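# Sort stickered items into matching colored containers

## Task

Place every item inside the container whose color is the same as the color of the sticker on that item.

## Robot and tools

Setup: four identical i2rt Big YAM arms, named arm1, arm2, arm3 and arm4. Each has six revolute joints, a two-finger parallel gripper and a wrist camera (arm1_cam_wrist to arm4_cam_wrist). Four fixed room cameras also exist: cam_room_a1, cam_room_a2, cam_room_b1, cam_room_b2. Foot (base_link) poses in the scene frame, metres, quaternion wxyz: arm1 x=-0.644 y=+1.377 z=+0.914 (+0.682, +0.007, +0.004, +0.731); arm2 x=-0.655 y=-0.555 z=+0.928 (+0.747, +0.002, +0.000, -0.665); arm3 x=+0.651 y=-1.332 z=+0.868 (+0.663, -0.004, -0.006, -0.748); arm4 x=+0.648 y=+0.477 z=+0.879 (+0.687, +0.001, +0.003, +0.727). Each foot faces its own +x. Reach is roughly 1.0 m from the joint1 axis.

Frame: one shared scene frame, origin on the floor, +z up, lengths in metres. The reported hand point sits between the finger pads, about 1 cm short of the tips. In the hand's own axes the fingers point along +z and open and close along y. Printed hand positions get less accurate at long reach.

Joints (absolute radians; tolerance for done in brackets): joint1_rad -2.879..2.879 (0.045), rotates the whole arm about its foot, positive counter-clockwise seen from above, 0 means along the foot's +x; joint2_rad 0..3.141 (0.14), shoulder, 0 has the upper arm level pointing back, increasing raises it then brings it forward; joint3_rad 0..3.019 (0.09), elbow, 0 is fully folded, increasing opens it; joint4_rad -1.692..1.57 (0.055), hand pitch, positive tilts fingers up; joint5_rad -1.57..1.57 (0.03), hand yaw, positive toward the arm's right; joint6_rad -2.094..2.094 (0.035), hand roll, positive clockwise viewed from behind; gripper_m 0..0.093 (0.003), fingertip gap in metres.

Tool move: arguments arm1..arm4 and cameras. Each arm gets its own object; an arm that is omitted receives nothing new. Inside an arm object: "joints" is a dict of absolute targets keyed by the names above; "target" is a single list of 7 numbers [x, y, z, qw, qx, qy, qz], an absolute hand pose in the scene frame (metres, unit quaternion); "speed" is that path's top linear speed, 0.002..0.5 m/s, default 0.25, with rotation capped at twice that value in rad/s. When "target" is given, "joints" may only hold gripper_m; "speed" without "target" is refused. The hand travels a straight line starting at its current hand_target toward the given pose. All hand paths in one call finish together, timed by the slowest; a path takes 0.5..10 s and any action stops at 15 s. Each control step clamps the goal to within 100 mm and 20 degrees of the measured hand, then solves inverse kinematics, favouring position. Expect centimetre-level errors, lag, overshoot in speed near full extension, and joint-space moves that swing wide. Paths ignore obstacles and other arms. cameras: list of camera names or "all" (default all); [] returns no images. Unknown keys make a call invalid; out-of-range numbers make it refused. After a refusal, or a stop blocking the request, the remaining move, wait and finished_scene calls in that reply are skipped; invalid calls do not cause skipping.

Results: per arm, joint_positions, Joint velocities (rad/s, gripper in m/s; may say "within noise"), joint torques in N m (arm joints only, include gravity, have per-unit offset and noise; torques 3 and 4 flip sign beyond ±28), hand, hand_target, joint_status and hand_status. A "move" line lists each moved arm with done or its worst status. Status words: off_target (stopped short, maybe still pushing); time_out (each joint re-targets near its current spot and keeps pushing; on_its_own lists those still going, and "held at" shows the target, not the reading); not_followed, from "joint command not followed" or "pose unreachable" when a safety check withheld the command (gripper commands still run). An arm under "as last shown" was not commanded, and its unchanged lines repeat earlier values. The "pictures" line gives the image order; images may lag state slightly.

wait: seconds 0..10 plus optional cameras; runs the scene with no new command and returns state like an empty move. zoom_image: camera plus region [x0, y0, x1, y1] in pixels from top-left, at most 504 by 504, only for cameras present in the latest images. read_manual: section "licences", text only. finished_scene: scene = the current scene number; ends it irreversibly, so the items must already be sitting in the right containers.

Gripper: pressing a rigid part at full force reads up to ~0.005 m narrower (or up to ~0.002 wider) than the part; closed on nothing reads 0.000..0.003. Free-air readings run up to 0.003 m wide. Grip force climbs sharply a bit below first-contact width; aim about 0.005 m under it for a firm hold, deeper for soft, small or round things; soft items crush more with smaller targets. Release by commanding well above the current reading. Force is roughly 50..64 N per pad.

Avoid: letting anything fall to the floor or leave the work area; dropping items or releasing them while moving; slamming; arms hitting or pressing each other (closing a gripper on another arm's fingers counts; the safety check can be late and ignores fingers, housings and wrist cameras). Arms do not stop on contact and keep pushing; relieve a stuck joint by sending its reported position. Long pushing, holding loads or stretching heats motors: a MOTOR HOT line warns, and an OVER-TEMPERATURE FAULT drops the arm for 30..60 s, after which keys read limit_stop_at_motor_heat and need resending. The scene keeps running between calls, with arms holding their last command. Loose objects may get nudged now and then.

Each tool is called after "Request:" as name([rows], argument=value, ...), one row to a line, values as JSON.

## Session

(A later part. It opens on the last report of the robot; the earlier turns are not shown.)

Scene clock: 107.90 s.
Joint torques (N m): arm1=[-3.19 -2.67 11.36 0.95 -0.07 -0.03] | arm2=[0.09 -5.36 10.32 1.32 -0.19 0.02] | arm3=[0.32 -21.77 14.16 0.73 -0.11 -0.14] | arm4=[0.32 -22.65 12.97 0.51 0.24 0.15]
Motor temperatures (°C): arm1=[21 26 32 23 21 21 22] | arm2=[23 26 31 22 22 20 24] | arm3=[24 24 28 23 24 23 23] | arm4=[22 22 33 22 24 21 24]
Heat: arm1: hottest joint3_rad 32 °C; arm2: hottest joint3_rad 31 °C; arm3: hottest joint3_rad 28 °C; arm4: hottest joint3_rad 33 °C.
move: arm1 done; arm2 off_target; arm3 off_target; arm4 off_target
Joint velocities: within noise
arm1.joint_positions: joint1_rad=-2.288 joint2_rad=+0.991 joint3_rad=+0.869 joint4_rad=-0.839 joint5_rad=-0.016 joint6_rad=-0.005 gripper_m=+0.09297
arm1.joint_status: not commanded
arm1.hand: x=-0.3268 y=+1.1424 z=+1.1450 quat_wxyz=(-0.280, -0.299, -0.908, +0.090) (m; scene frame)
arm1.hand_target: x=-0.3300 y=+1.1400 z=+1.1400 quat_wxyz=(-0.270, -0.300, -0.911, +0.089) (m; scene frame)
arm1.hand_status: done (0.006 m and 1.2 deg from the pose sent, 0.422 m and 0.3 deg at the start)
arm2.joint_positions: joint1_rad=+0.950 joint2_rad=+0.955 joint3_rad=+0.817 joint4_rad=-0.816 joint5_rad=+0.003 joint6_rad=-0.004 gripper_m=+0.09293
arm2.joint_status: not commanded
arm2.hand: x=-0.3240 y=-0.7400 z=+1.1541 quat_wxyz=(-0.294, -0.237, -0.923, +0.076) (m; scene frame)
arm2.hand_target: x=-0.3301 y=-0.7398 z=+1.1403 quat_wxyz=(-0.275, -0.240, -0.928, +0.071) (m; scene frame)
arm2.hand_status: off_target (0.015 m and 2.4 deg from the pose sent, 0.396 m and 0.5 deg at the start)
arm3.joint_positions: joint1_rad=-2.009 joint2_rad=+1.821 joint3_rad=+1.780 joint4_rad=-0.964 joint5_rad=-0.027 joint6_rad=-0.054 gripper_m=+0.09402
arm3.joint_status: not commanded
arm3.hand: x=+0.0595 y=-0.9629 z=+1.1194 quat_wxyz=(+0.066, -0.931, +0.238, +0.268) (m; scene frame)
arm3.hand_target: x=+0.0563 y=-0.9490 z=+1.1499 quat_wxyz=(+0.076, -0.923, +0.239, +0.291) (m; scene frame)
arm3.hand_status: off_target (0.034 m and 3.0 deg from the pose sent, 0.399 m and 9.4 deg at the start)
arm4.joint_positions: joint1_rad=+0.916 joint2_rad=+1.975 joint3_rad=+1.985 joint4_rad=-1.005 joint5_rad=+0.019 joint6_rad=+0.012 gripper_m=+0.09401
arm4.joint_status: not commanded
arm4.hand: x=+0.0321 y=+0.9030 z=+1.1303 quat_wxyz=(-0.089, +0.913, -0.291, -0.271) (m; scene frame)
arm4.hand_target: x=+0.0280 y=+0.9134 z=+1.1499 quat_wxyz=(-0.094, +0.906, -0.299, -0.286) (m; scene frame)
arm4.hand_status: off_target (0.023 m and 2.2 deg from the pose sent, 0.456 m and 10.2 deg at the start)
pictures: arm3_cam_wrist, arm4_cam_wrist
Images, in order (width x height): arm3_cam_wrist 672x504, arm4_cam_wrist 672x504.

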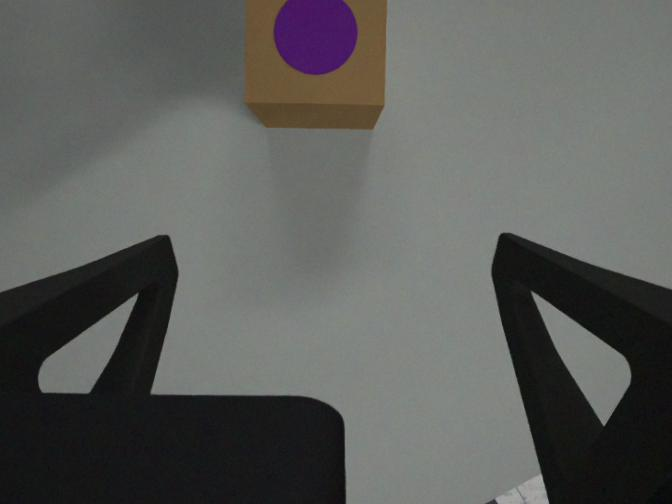

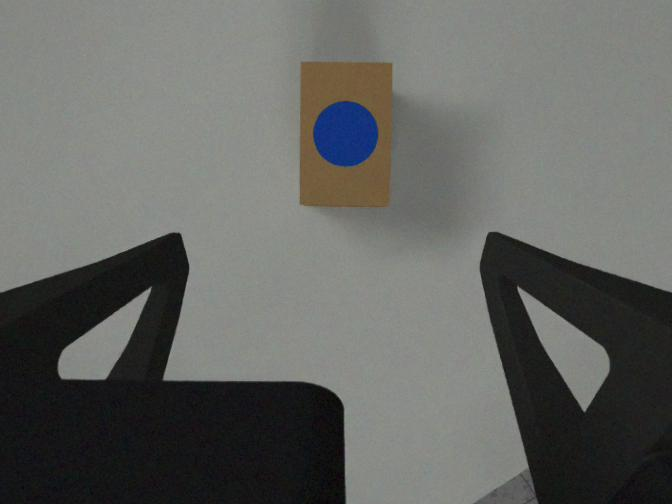

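Request:
move(arm3={"target": [-0.024, -0.914, 1.054, 0.0753, -0.9233, 0.2388, 0.2911], "speed": 0.2}, arm4={"target": [-0.018, 0.954, 1.038, 0.0942, -0.9057, 0.2987, 0.2856], "speed": 0.2}, cameras=["arm3_cam_wrist","arm4_cam_wrist"])

Scene clock: 120.40 s.
Joint torques (N m): arm1=[-2.67 -2.37 11.51 0.96 -0.02 -0.07] | arm2=[-0.03 -5.48 10.3 1.36 -0.18 0.03] | arm3=[1.9 -24.35 13.64 1.42 0.06 0.01] | arm4=[0.32 -24.76 12.53 1.37 0 0.07]
Motor temperatures (°C): arm1=[21 25 33 23 21 21 22] | arm2=[23 26 31 22 22 20 23] | arm3=[24 24 30 23 24 23 23] | arm4=[22 22 34 22 24 21 24]
Heat: arm1: hottest joint3_rad 33 °C; arm2: hottest joint3_rad 31 °C; arm3: hottest joint3_rad 30 °C; arm4: hottest joint3_rad 34 °C.
move: arm3 off_target; arm4 off_target
Joint velocities: within noise
arm1, arm2: as last shown
arm3.joint_positions: joint1_rad=-2.010 joint2_rad=+2.077 joint3_rad=+1.948 joint4_rad=-0.875 joint5_rad=-0.021 joint6_rad=-0.051 gripper_m=+0.09402
arm3.joint_status: not commanded
arm3.hand: x=-0.0083 y=-0.9200 z=+1.0338 quat_wxyz=(+0.068, -0.930, +0.240, +0.268) (m; scene frame)
arm3.hand_target: x=-0.0227 y=-0.9148 z=+1.0543 quat_wxyz=(+0.075, -0.923, +0.239, +0.291) (m; scene frame)
arm3.hand_status: off_target (0.026 m and 2.9 deg from the pose sent, 0.117 m and 3.0 deg at the start)
arm4.joint_positions: joint1_rad=+0.904 joint2_rad=+2.174 joint3_rad=+2.036 joint4_rad=-0.869 joint5_rad=+0.019 joint6_rad=+0.011 gripper_m=+0.09399
arm4.joint_status: not commanded
arm4.hand: x=-0.0065 y=+0.9409 z=+1.0237 quat_wxyz=(-0.089, +0.913, -0.297, -0.264) (m; scene frame)
arm4.hand_target: x=-0.0168 y=+0.9533 z=+1.0383 quat_wxyz=(-0.094, +0.906, -0.299, -0.286) (m; scene frame)
arm4.hand_status: off_target (0.023 m and 2.7 deg from the pose sent, 0.117 m and 2.2 deg at the start)
pictures: arm3_cam_wrist, arm4_cam_wrist
Images, in order (width x height): arm3_cam_wrist 672x504, arm4_cam_wrist 672x504.

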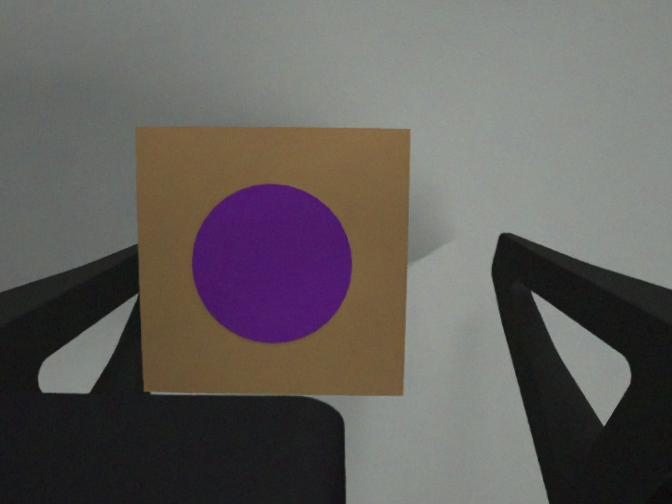

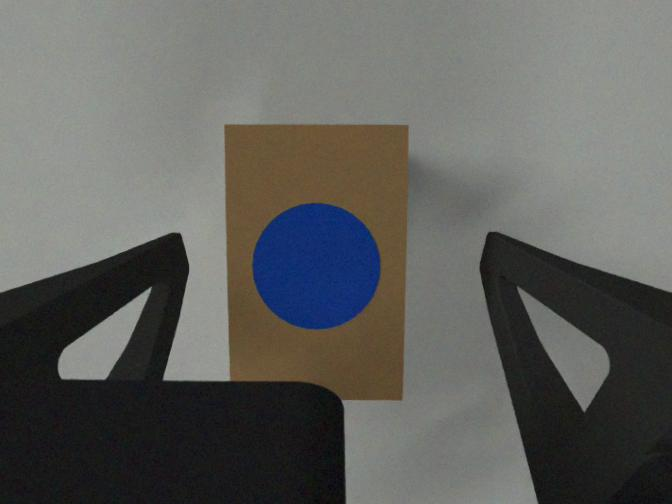

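Request:
move(arm3={"joints": {"gripper_m": 0.03}}, arm4={"joints": {"gripper_m": 0.02}}, cameras=["arm3_cam_wrist","arm4_cam_wrist"])

Request:
move(arm3={"target": [0.005, -0.93, 1.15, 0.0753, -0.9233, 0.2388, 0.2911], "speed": 0.35}, arm4={"target": [0.01, 0.935, 1.14, 0.0942, -0.9057, 0.2987, 0.2856], "speed": 0.35}, cameras=[])

Request:
move(arm3={"target": [0.37, -1.15, 1.17, 0.0753, -0.9233, 0.2388, 0.2911], "speed": 0.4}, arm4={"target": [0.36, 0.67, 1.17, 0.0942, -0.9057, 0.2987, 0.2856], "speed": 0.4}, cameras=["arm3_cam_wrist","arm4_cam_wrist"])

Scene clock: 133.40 s.
Joint torques (N m): arm1=[-2.84 -2.55 11.66 1.06 -0.02 -0.05] | arm2=[0.09 -5.48 10.35 1.33 -0.19 0.03] | arm3=[1.79 -24.41 13.61 1.47 0.04 0] | arm4=[0.62 -24.94 12.48 1.25 0.02 0.05]
Motor temperatures (°C): arm1=[21 25 33 23 21 21 22] | arm2=[23 26 30 22 22 20 23] | arm3=[24 24 31 23 24 23 23] | arm4=[22 24 35 22 24 21 24]
Heat: arm1: hottest joint3_rad 33 °C; arm2: hottest joint3_rad 30 °C; arm3: hottest joint3_rad 31 °C; arm4: hottest joint3_rad 35 °C.
move: arm3 off_target; arm4 off_target
Joint velocities: within noise
arm1, arm2: as last shown
arm1.joint_positions: joint1_rad=-2.288 joint2_rad=+0.991 joint3_rad=+0.869 joint4_rad=-0.839 joint5_rad=-0.016 joint6_rad=-0.006 gripper_m=+0.09297
arm1.hand: x=-0.3268 y=+1.1424 z=+1.1450 quat_wxyz=(-0.279, -0.299, -0.908, +0.090) (m; scene frame)
arm3.joint_positions: joint1_rad=-2.010 joint2_rad=+2.077 joint3_rad=+1.948 joint4_rad=-0.875 joint5_rad=-0.020 joint6_rad=-0.051 gripper_m=+0.05313
arm3.joint_status: gripper_m off_target (ended at +0.05316, target +0.03000)
arm3.hand: x=-0.0082 y=-0.9199 z=+1.0338 quat_wxyz=(+0.069, -0.930, +0.240, +0.268) (m; scene frame)
arm3.hand_target: x=-0.0227 y=-0.9148 z=+1.0543 quat_wxyz=(+0.075, -0.923, +0.239, +0.291) (m; scene frame)
arm3.hand_status: not commanded
arm4.joint_positions: joint1_rad=+0.904 joint2_rad=+2.174 joint3_rad=+2.036 joint4_rad=-0.869 joint5_rad=+0.018 joint6_rad=+0.011 gripper_m=+0.04419
arm4.joint_status: gripper_m off_target (ended at +0.04422, target +0.02000)
arm4.hand: x=-0.0065 y=+0.9408 z=+1.0237 quat_wxyz=(-0.088, +0.913, -0.297, -0.264) (m; scene frame)
arm4.hand_target: x=-0.0168 y=+0.9533 z=+1.0383 quat_wxyz=(-0.094, +0.906, -0.299, -0.286) (m; scene frame)
arm4.hand_status: not commanded
pictures: arm3_cam_wrist, arm4_cam_wrist
Images, in order (width x height): arm3_cam_wrist 672x504, arm4_cam_wrist 672x504.

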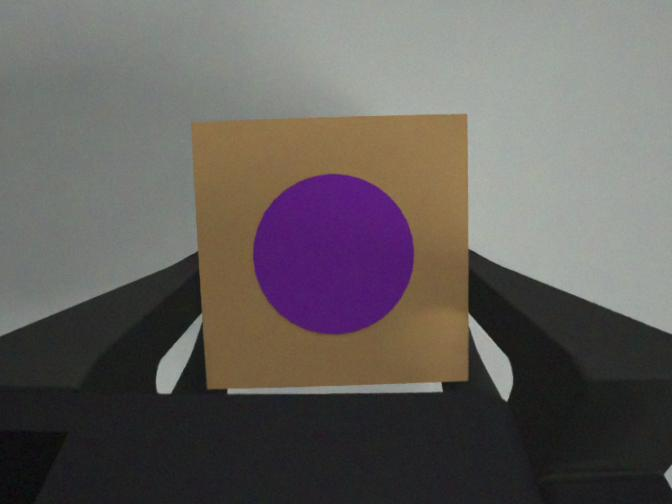

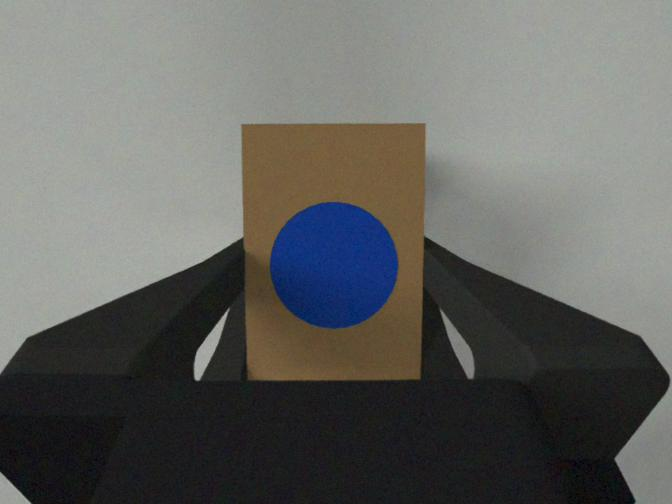

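Scene clock: 134.67 s.
Joint torques (N m): arm1=[-2.9 -2.73 11.6 0.81 -0.07 -0.02] | arm2=[-0.09 -5.48 10.35 1.33 -0.18 0.03] | arm3=[1.67 -23.71 13.49 0.88 0.01 0] | arm4=[0.32 -24.47 12.05 0.53 0 0.04]
Motor temperatures (°C): arm1=[21 25 34 23 21 21 22] | arm2=[23 26 30 22 22 20 23] | arm3=[24 24 31 23 24 23 23] | arm4=[22 24 36 22 24 21 25]
Heat: arm1: hottest joint3_rad 34 °C; arm2: hottest joint3_rad 30 °C; arm3: hottest joint3_rad 31 °C; arm4: hottest joint3_rad 36 °C.
move: arm3 off_target; arm4 off_target
Joint velocities: within noise
arm1, arm2: as last shown
arm3.joint_positions: joint1_rad=-2.010 joint2_rad=+1.974 joint3_rad=+2.031 joint4_rad=-1.046 joint5_rad=-0.020 joint6_rad=-0.051 gripper_m=+0.05313
arm3.joint_status: not commanded
arm3.hand: x=+0.0141 y=-0.9327 z=+1.1298 quat_wxyz=(+0.071, -0.929, +0.240, +0.274) (m; scene frame)
arm3.hand_target: x=+0.0058 y=-0.9304 z=+1.1499 quat_wxyz=(+0.075, -0.923, +0.239, +0.291) (m; scene frame)
arm3.hand_status: off_target (0.022 m and 2.1 deg from the pose sent, 0.117 m and 2.9 deg at the start)
arm4.joint_positions: joint1_rad=+0.904 joint2_rad=+2.067 joint3_rad=+2.110 joint4_rad=-1.033 joint5_rad=+0.018 joint6_rad=+0.011 gripper_m=+0.04419
arm4.joint_status: not commanded
arm4.hand: x=+0.0135 y=+0.9275 z=+1.1225 quat_wxyz=(-0.091, +0.911, -0.296, -0.273) (m; scene frame)
arm4.hand_target: x=+0.0107 y=+0.9347 z=+1.1400 quat_wxyz=(-0.094, +0.906, -0.299, -0.286) (m; scene frame)
arm4.hand_status: off_target (0.019 m and 1.7 deg from the pose sent, 0.118 m and 2.7 deg at the start)
pictures: none
No camera images: "cameras" was empty.

Scene clock: 136.63 s.
Joint torques (N m): arm1=[-2.43 -3.02 11.44 0.91 -0.02 -0.04] | arm2=[-0.03 -5.42 10.35 1.33 -0.18 0.03] | arm3=[0.26 -3.55 9.22 1.01 -0.11 -0.13] | arm4=[1.38 -3.14 9.51 0.68 0.24 0.13]
Motor temperatures (°C): arm1=[21 25 34 23 21 21 22] | arm2=[23 26 30 22 22 20 23] | arm3=[24 24 31 23 24 23 23] | arm4=[22 24 36 22 24 21 25]
Heat: arm1: hottest joint3_rad 34 °C; arm2: hottest joint3_rad 30 °C; arm3: hottest joint3_rad 31 °C; arm4: hottest joint3_rad 36 °C.
move: arm3 done; arm4 done
Joint velocities: within noise
arm1, arm2: as last shown
arm3.joint_positions: joint1_rad=-2.015 joint2_rad=+0.812 joint3_rad=+0.957 joint4_rad=-1.088 joint5_rad=-0.031 joint6_rad=-0.058 gripper_m=+0.05313
arm3.joint_status: not commanded
arm3.hand: x=+0.3670 y=-1.1534 z=+1.1731 quat_wxyz=(+0.074, -0.923, +0.236, +0.296) (m; scene frame)
arm3.hand_target: x=+0.3700 y=-1.1500 z=+1.1701 quat_wxyz=(+0.075, -0.923, +0.239, +0.291) (m; scene frame)
arm3.hand_status: done (0.006 m and 0.7 deg from the pose sent, 0.419 m and 2.1 deg at the start)
arm4.joint_positions: joint1_rad=+0.948 joint2_rad=+0.849 joint3_rad=+0.932 joint4_rad=-1.033 joint5_rad=+0.045 joint6_rad=+0.046 gripper_m=+0.04419
arm4.joint_status: not commanded
arm4.hand: x=+0.3616 y=+0.6710 z=+1.1715 quat_wxyz=(-0.097, +0.905, -0.294, -0.291) (m; scene frame)
arm4.hand_target: x=+0.3600 y=+0.6700 z=+1.1700 quat_wxyz=(-0.094, +0.906, -0.299, -0.286) (m; scene frame)
arm4.hand_status: done (0.002 m and 0.9 deg from the pose sent, 0.434 m and 1.7 deg at the start)
pictures: arm3_cam_wrist, arm4_cam_wrist
Images, in order (width x height): arm3_cam_wrist 672x504, arm4_cam_wrist 672x504.

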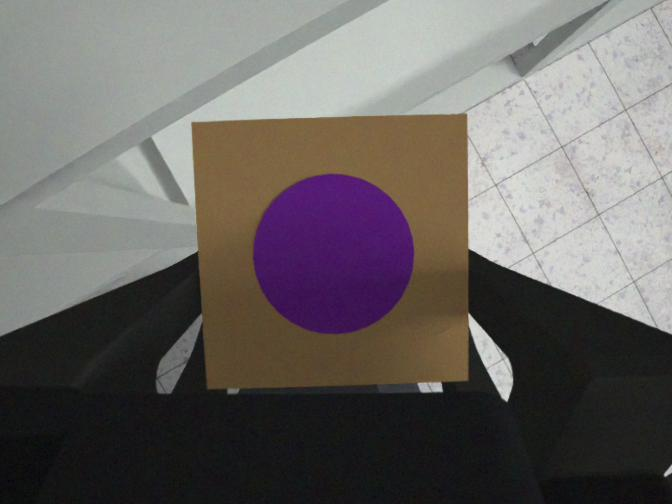

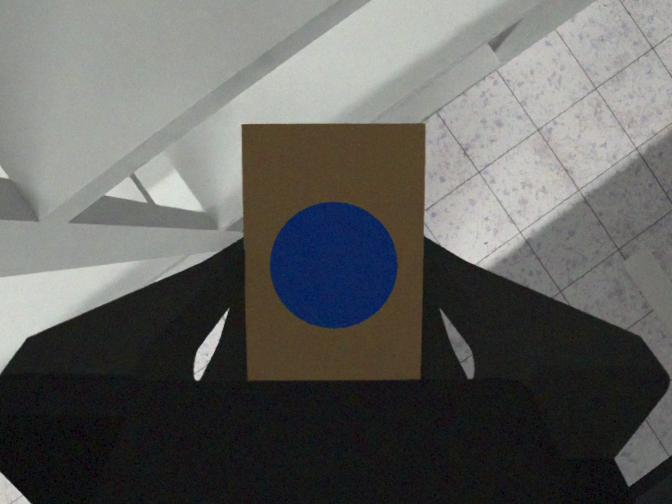

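Request:
move(arm3={"joints": {"joint1_rad": 1.76}}, arm4={"joints": {"joint1_rad": -1.94}}, cameras=[])

Request:
move(arm3={"target": [1.215, -1.293, 0.90, 0.2838, -0.0335, 0.9582, 0.0099], "speed": 0.35}, arm4={"target": [1.16, 0.31, 0.90, 0.2819, 0.1169, 0.9516, -0.0346], "speed": 0.35}, cameras=["arm3_cam_wrist","arm4_cam_wrist"])

Scene clock: 151.33 s.
Joint torques (N m): arm1=[-2.55 -2.61 11.38 0.98 -0.07 -0.08] | arm2=[0.03 -5.48 10.32 1.36 -0.18 0.02] | arm3=[1.9 -4.6 9.24 0.99 0.12 -0.11] | arm4=[0.67 -4.25 9.54 0.69 0.02 0.19]
Motor temperatures (°C): arm1=[21 25 34 23 21 21 21] | arm2=[23 25 30 22 22 20 23] | arm3=[24 24 30 23 24 23 24] | arm4=[22 23 37 22 24 21 25]
Heat: arm1: hottest joint3_rad 34 °C; arm2: hottest joint3_rad 30 °C; arm3: hottest joint3_rad 30 °C; arm4: hottest joint3_rad 37 °C.
move: arm3 done; arm4 done
Joint velocities: within noise
arm1, arm2: as last shown
arm3.joint_positions: joint1_rad=+1.751 joint2_rad=+0.823 joint3_rad=+0.957 joint4_rad=-1.088 joint5_rad=-0.036 joint6_rad=-0.060 gripper_m=+0.05300
arm3.joint_status: all done
arm3.hand: x=+0.9843 y=-1.3018 z=+1.1724 quat_wxyz=(-0.304, +0.065, -0.951, -0.010) (m; scene frame)
arm3.hand_target: x=+0.9814 y=-1.2994 z=+1.1729 quat_wxyz=(-0.304, +0.071, -0.950, -0.010) (m; scene frame)
arm3.hand_status: not commanded
arm4.joint_positions: joint1_rad=-1.940 joint2_rad=+0.858 joint3_rad=+0.932 joint4_rad=-1.033 joint5_rad=+0.051 joint6_rad=+0.049 gripper_m=+0.04423
arm4.joint_status: all done
arm4.hand: x=+0.9771 y=+0.3626 z=+1.1667 quat_wxyz=(-0.293, -0.178, -0.937, +0.066) (m; scene frame)
arm4.hand_target: x=+0.9765 y=+0.3632 z=+1.1682 quat_wxyz=(-0.292, -0.183, -0.937, +0.063) (m; scene frame)
arm4.hand_status: not commanded
pictures: none
No camera images: "cameras" was empty.

Scene clock: 153.17 s.
Joint torques (N m): arm1=[-2.78 -2.78 11.67 0.84 -0.05 -0.05] | arm2=[0.03 -5.42 10.33 1.35 -0.18 0.04] | arm3=[1.2 -17.2 10.54 1.66 0.13 0.04] | arm4=[-0.21 -15.27 9.14 1.43 -0.09 -0.11]
Motor temperatures (°C): arm1=[21 25 34 23 21 21 21] | arm2=[23 25 30 22 22 20 23] | arm3=[24 24 30 23 24 23 24] | arm4=[22 23 36 22 24 21 25]
Heat: arm1: hottest joint3_rad 34 °C; arm2: hottest joint3_rad 30 °C; arm3: hottest joint3_rad 30 °C; arm4: hottest joint3_rad 36 °C.
move: arm3 off_target; arm4 off_target
Joint velocities: within noise
arm1, arm2: as last shown
arm3.joint_positions: joint1_rad=+1.751 joint2_rad=+1.734 joint3_rad=+0.944 joint4_rad=-0.280 joint5_rad=-0.018 joint6_rad=-0.005 gripper_m=+0.05300
arm3.joint_status: not commanded
arm3.hand: x=+1.1871 y=-1.2969 z=+0.8736 quat_wxyz=(-0.248, +0.035, -0.968, -0.009) (m; scene frame)
arm3.hand_target: x=+1.2133 y=-1.2930 z=+0.9009 quat_wxyz=(-0.284, +0.034, -0.958, -0.010) (m; scene frame)
arm3.hand_status: off_target (0.039 m and 4.3 deg from the pose sent, 0.357 m and 4.3 deg at the start)
arm4.joint_positions: joint1_rad=-1.951 joint2_rad=+1.690 joint3_rad=+0.861 joint4_rad=-0.227 joint5_rad=-0.047 joint6_rad=-0.056 gripper_m=+0.04423
arm4.joint_status: not commanded
arm4.hand: x=+1.1371 y=+0.3212 z=+0.8803 quat_wxyz=(-0.252, -0.123, -0.959, +0.028) (m; scene frame)
arm4.hand_target: x=+1.1587 y=+0.3103 z=+0.9009 quat_wxyz=(-0.282, -0.117, -0.952, +0.035) (m; scene frame)
arm4.hand_status: off_target (0.032 m and 3.7 deg from the pose sent, 0.328 m and 8.2 deg at the start)
pictures: arm3_cam_wrist, arm4_cam_wrist
Images, in order (width x height): arm3_cam_wrist 672x504, arm4_cam_wrist 672x504.

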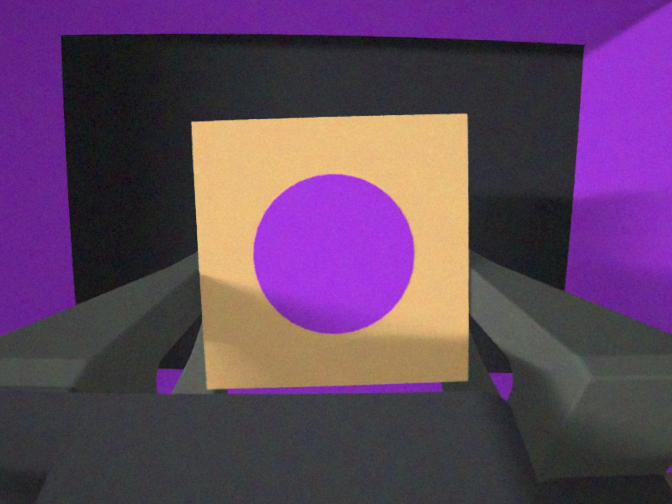

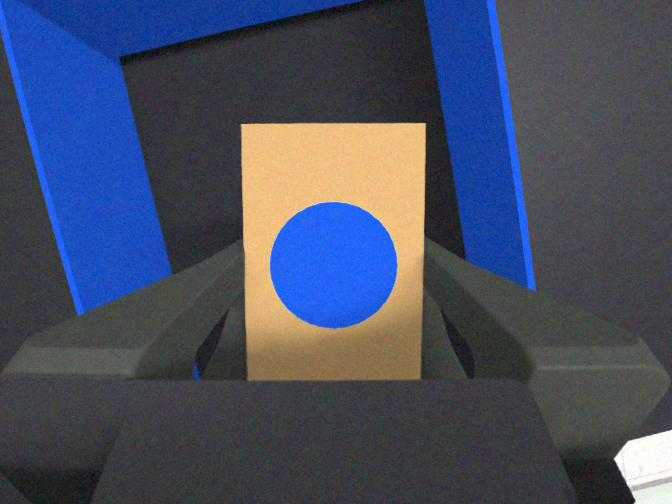

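Request:
move(arm3={"target": [1.228, -1.293, 0.80, 0.2838, -0.0335, 0.9582, 0.0099], "speed": 0.3}, arm4={"target": [1.155, 0.318, 0.80, 0.2819, 0.1169, 0.9516, -0.0346], "speed": 0.3}, cameras=[])

Request:
move(arm3={"target": [1.228, -1.293, 0.75, 0.2838, -0.0335, 0.9582, 0.0099], "speed": 0.1}, arm4={"target": [1.155, 0.318, 0.75, 0.2819, 0.1169, 0.9516, -0.0346], "speed": 0.1}, cameras=["arm3_cam_wrist","arm4_cam_wrist"])

Scene clock: 163.63 s.
Joint torques (N m): arm1=[-2.78 -3.02 11.56 1.07 -0.02 -0.09] | arm2=[0.03 -5.48 10.32 1.31 -0.17 0.04] | arm3=[1.38 -19.37 8.1 1.65 0.12 0.02] | arm4=[1.67 -16.85 5.3 1.47 0.18 0.02]
Motor temperatures (°C): arm1=[21 25 34 23 21 21 21] | arm2=[23 25 30 22 22 20 23] | arm3=[24 25 30 23 24 23 24] | arm4=[22 24 35 22 24 21 26]
Heat: arm1: hottest joint3_rad 34 °C; arm2: hottest joint3_rad 30 °C; arm3: hottest joint3_rad 30 °C; arm4: hottest joint3_rad 35 °C.
move: arm3 off_target; arm4 off_target
Joint velocities: within noise
arm1, arm2: as last shown
arm3.joint_positions: joint1_rad=+1.751 joint2_rad=+1.977 joint3_rad=+0.953 joint4_rad=-0.038 joint5_rad=-0.017 joint6_rad=-0.004 gripper_m=+0.05300
arm3.joint_status: not commanded
arm3.hand: x=+1.2019 y=-1.2975 z=+0.7779 quat_wxyz=(-0.251, +0.035, -0.967, -0.009) (m; scene frame)
arm3.hand_target: x=+1.2269 y=-1.2930 z=+0.8009 quat_wxyz=(-0.284, +0.034, -0.958, -0.010) (m; scene frame)
arm3.hand_status: off_target (0.034 m and 3.9 deg from the pose sent, 0.084 m and 4.3 deg at the start)
arm4.joint_positions: joint1_rad=-1.951 joint2_rad=+1.923 joint3_rad=+0.835 joint4_rad=+0.059 joint5_rad=-0.047 joint6_rad=-0.056 gripper_m=+0.04423
arm4.joint_status: not commanded
arm4.hand: x=+1.1432 y=+0.3188 z=+0.7910 quat_wxyz=(-0.265, -0.122, -0.956, +0.030) (m; scene frame)
arm4.hand_target: x=+1.1549 y=+0.3181 z=+0.8003 quat_wxyz=(-0.282, -0.117, -0.952, +0.034) (m; scene frame)
arm4.hand_status: off_target (0.015 m and 2.1 deg from the pose sent, 0.082 m and 3.7 deg at the start)
pictures: none
No camera images: "cameras" was empty.

Scene clock: 164.67 s.
Joint torques (N m): arm1=[-2.67 -3.25 11.52 0.91 -0.04 -0.05] | arm2=[0.09 -5.42 10.33 1.32 -0.19 0.02] | arm3=[1.55 -15.85 7.08 1.57 0.13 0.01] | arm4=[1.03 -15.5 5.08 1.52 0.19 0.04]
Motor temperatures (°C): arm1=[21 25 34 23 21 21 21] | arm2=[23 25 30 22 22 20 23] | arm3=[24 25 30 23 24 23 24] | arm4=[22 24 35 22 24 21 26]
Heat: arm1: hottest joint3_rad 34 °C; arm2: hottest joint3_rad 30 °C; arm3: hottest joint3_rad 30 °C; arm4: hottest joint3_rad 35 °C.
move: arm3 off_target; arm4 off_target
Joint velocities: within noise
arm1.joint_positions: joint1_rad=-2.288 joint2_rad=+0.991 joint3_rad=+0.869 joint4_rad=-0.839 joint5_rad=-0.016 joint6_rad=-0.006 gripper_m=+0.09297
arm1.joint_status: not commanded
arm1.hand: x=-0.3268 y=+1.1424 z=+1.1450 quat_wxyz=(-0.279, -0.299, -0.908, +0.090) (m; scene frame)
arm1.hand_target: x=-0.3300 y=+1.1400 z=+1.1400 quat_wxyz=(-0.270, -0.300, -0.911, +0.089) (m; scene frame)
arm1.hand_status: not commanded
arm2.joint_positions: joint1_rad=+0.950 joint2_rad=+0.955 joint3_rad=+0.817 joint4_rad=-0.816 joint5_rad=+0.003 joint6_rad=-0.004 gripper_m=+0.09293
arm2.joint_status: not commanded
arm2.hand: x=-0.3240 y=-0.7400 z=+1.1541 quat_wxyz=(-0.294, -0.237, -0.923, +0.076) (m; scene frame)
arm2.hand_target: x=-0.3301 y=-0.7398 z=+1.1403 quat_wxyz=(-0.275, -0.240, -0.928, +0.071) (m; scene frame)
arm2.hand_status: not commanded
arm3.joint_positions: joint1_rad=+1.751 joint2_rad=+2.057 joint3_rad=+0.969 joint4_rad=+0.081 joint5_rad=-0.016 joint6_rad=-0.002 gripper_m=+0.05301
arm3.joint_status: not commanded
arm3.hand: x=+1.2172 y=-1.2970 z=+0.7547 quat_wxyz=(-0.278, +0.034, -0.960, -0.009) (m; scene frame)
arm3.hand_target: x=+1.2275 y=-1.2929 z=+0.7501 quat_wxyz=(-0.284, +0.034, -0.958, -0.010) (m; scene frame)
arm3.hand_status: off_target (0.012 m and 0.7 deg from the pose sent, 0.038 m and 3.9 deg at the start)
arm4.joint_positions: joint1_rad=-1.951 joint2_rad=+2.039 joint3_rad=+0.837 joint4_rad=+0.188 joint5_rad=-0.047 joint6_rad=-0.057 gripper_m=+0.04423
arm4.joint_status: not commanded
arm4.hand: x=+1.1431 y=+0.3187 z=+0.7498 quat_wxyz=(-0.271, -0.121, -0.954, +0.032) (m; scene frame)
arm4.hand_target: x=+1.1547 y=+0.3182 z=+0.7502 quat_wxyz=(-0.282, -0.117, -0.952, +0.034) (m; scene frame)
arm4.hand_status: off_target (0.012 m and 1.4 deg from the pose sent, 0.043 m and 2.1 deg at the start)
pictures: arm3_cam_wrist, arm4_cam_wrist
Images, in order (width x height): arm3_cam_wrist 672x504, arm4_cam_wrist 672x504.

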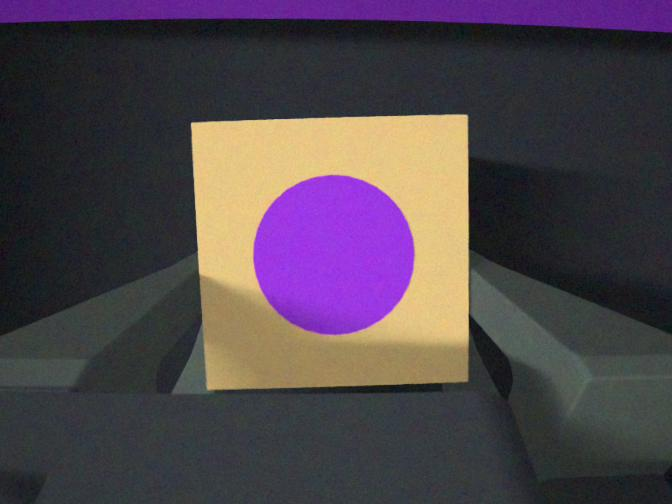

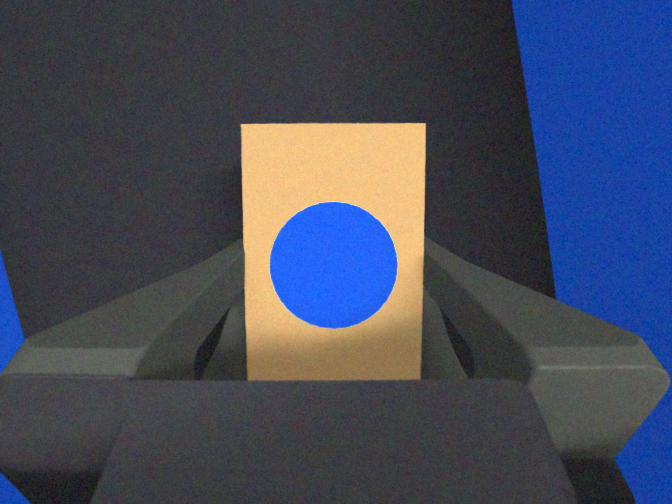

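Request:
move(arm3={"joints": {"gripper_m": 0.093}}, arm4={"joints": {"gripper_m": 0.08}}, cameras=[])

Request:
move(arm3={"target": [1.13, -1.295, 0.92, 0.2838, -0.0335, 0.9582, 0.0099], "speed": 0.3}, arm4={"target": [1.06, 0.34, 0.92, 0.2819, 0.1169, 0.9516, -0.0346], "speed": 0.3}, cameras=["arm3_cam_wrist","arm4_cam_wrist"])

Scene clock: 171.20 s.
Joint torques (N m): arm1=[-3.78 -2.67 11.58 1.09 -0.08 -0.07] | arm2=[0.03 -5.42 10.3 1.33 -0.18 0.03] | arm3=[1.49 -16.91 6.98 1.57 0.12 0] | arm4=[1.26 -15.33 5.19 1.55 0.18 0.06]
Motor temperatures (°C): arm1=[21 24 34 23 21 21 21] | arm2=[23 25 30 22 22 20 23] | arm3=[24 25 30 23 24 23 24] | arm4=[22 24 34 22 24 21 26]
Heat: arm1: hottest joint3_rad 34 °C; arm2: hottest joint3_rad 30 °C; arm3: hottest joint3_rad 30 °C; arm4: hottest joint3_rad 34 °C.
move: arm3 done; arm4 done
Joint velocities: within noise
arm1, arm2: as last shown
arm3.joint_positions: joint1_rad=+1.751 joint2_rad=+2.070 joint3_rad=+0.969 joint4_rad=+0.082 joint5_rad=-0.016 joint6_rad=-0.002 gripper_m=+0.09296
arm3.joint_status: all done
arm3.hand: x=+1.2143 y=-1.2974 z=+0.7481 quat_wxyz=(-0.272, +0.034, -0.962, -0.009) (m; scene frame)
arm3.hand_target: x=+1.2275 y=-1.2930 z=+0.7502 quat_wxyz=(-0.284, +0.034, -0.958, -0.010) (m; scene frame)
arm3.hand_status: not commanded
arm4.joint_positions: joint1_rad=-1.951 joint2_rad=+2.039 joint3_rad=+0.837 joint4_rad=+0.188 joint5_rad=-0.046 joint6_rad=-0.057 gripper_m=+0.07992
arm4.joint_status: all done
arm4.hand: x=+1.1431 y=+0.3187 z=+0.7498 quat_wxyz=(-0.271, -0.121, -0.954, +0.032) (m; scene frame)
arm4.hand_target: x=+1.1547 y=+0.3182 z=+0.7502 quat_wxyz=(-0.282, -0.117, -0.952, +0.035) (m; scene frame)
arm4.hand_status: not commanded
pictures: none
No camera images: "cameras" was empty.

Scene clock: 172.60 s.
Joint torques (N m): arm1=[-2.73 -2.84 11.45 0.85 -0.05 -0.05] | arm2=[0.09 -5.48 10.32 1.35 -0.18 0.03] | arm3=[1.96 -11.16 6.9 0.9 0.13 0.03] | arm4=[0.38 -9.64 6.79 0.59 -0.06 -0.09]
Motor temperatures (°C): arm1=[21 24 34 23 21 21 21] | arm2=[23 25 30 22 22 20 23] | arm3=[24 25 29 23 24 23 24] | arm4=[22 24 34 22 24 21 26]
Heat: arm1: hottest joint3_rad 34 °C; arm2: hottest joint3_rad 30 °C; arm3: hottest joint3_rad 29 °C; arm4: hottest joint3_rad 34 °C.
move: arm3 off_target; arm4 done
Joint velocities: within noise
arm1, arm2: as last shown
arm3.joint_positions: joint1_rad=+1.751 joint2_rad=+1.486 joint3_rad=+0.773 joint4_rad=-0.260 joint5_rad=-0.013 joint6_rad=+0.001 gripper_m=+0.09296
arm3.joint_status: not commanded
arm3.hand: x=+1.1349 y=-1.3001 z=+0.9283 quat_wxyz=(-0.295, +0.032, -0.955, -0.009) (m; scene frame)
arm3.hand_target: x=+1.1299 y=-1.2951 z=+0.9202 quat_wxyz=(-0.284, +0.034, -0.958, -0.010) (m; scene frame)
arm3.hand_status: off_target (0.011 m and 1.3 deg from the pose sent, 0.191 m and 1.4 deg at the start)
arm4.joint_positions: joint1_rad=-1.965 joint2_rad=+1.395 joint3_rad=+0.633 joint4_rad=-0.209 joint5_rad=-0.055 joint6_rad=-0.066 gripper_m=+0.07992
arm4.joint_status: not commanded
arm4.hand: x=+1.0638 y=+0.3411 z=+0.9262 quat_wxyz=(-0.292, -0.121, -0.948, +0.035) (m; scene frame)
arm4.hand_target: x=+1.0599 y=+0.3401 z=+0.9201 quat_wxyz=(-0.282, -0.117, -0.952, +0.035) (m; scene frame)
arm4.hand_status: done (0.007 m and 1.3 deg from the pose sent, 0.191 m and 1.4 deg at the start)
pictures: arm3_cam_wrist, arm4_cam_wrist
Images, in order (width x height): arm3_cam_wrist 672x504, arm4_cam_wrist 672x504.

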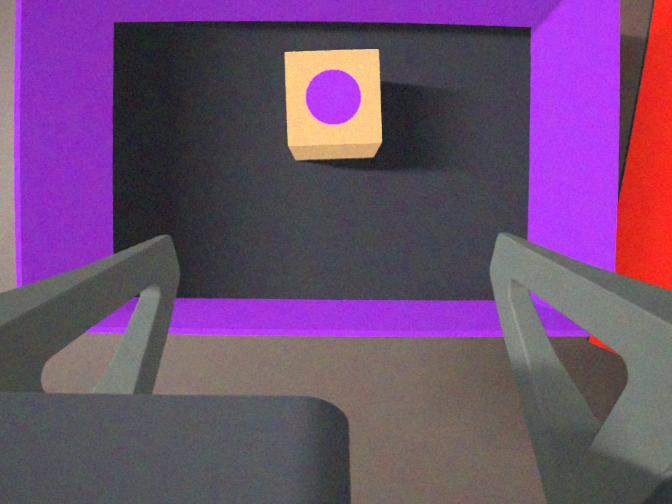

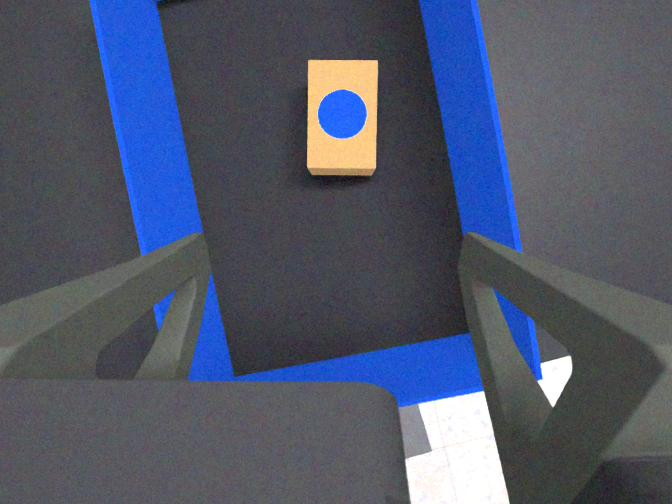

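Request:
finished_scene(scene=2)

The scene is finished: the task was done.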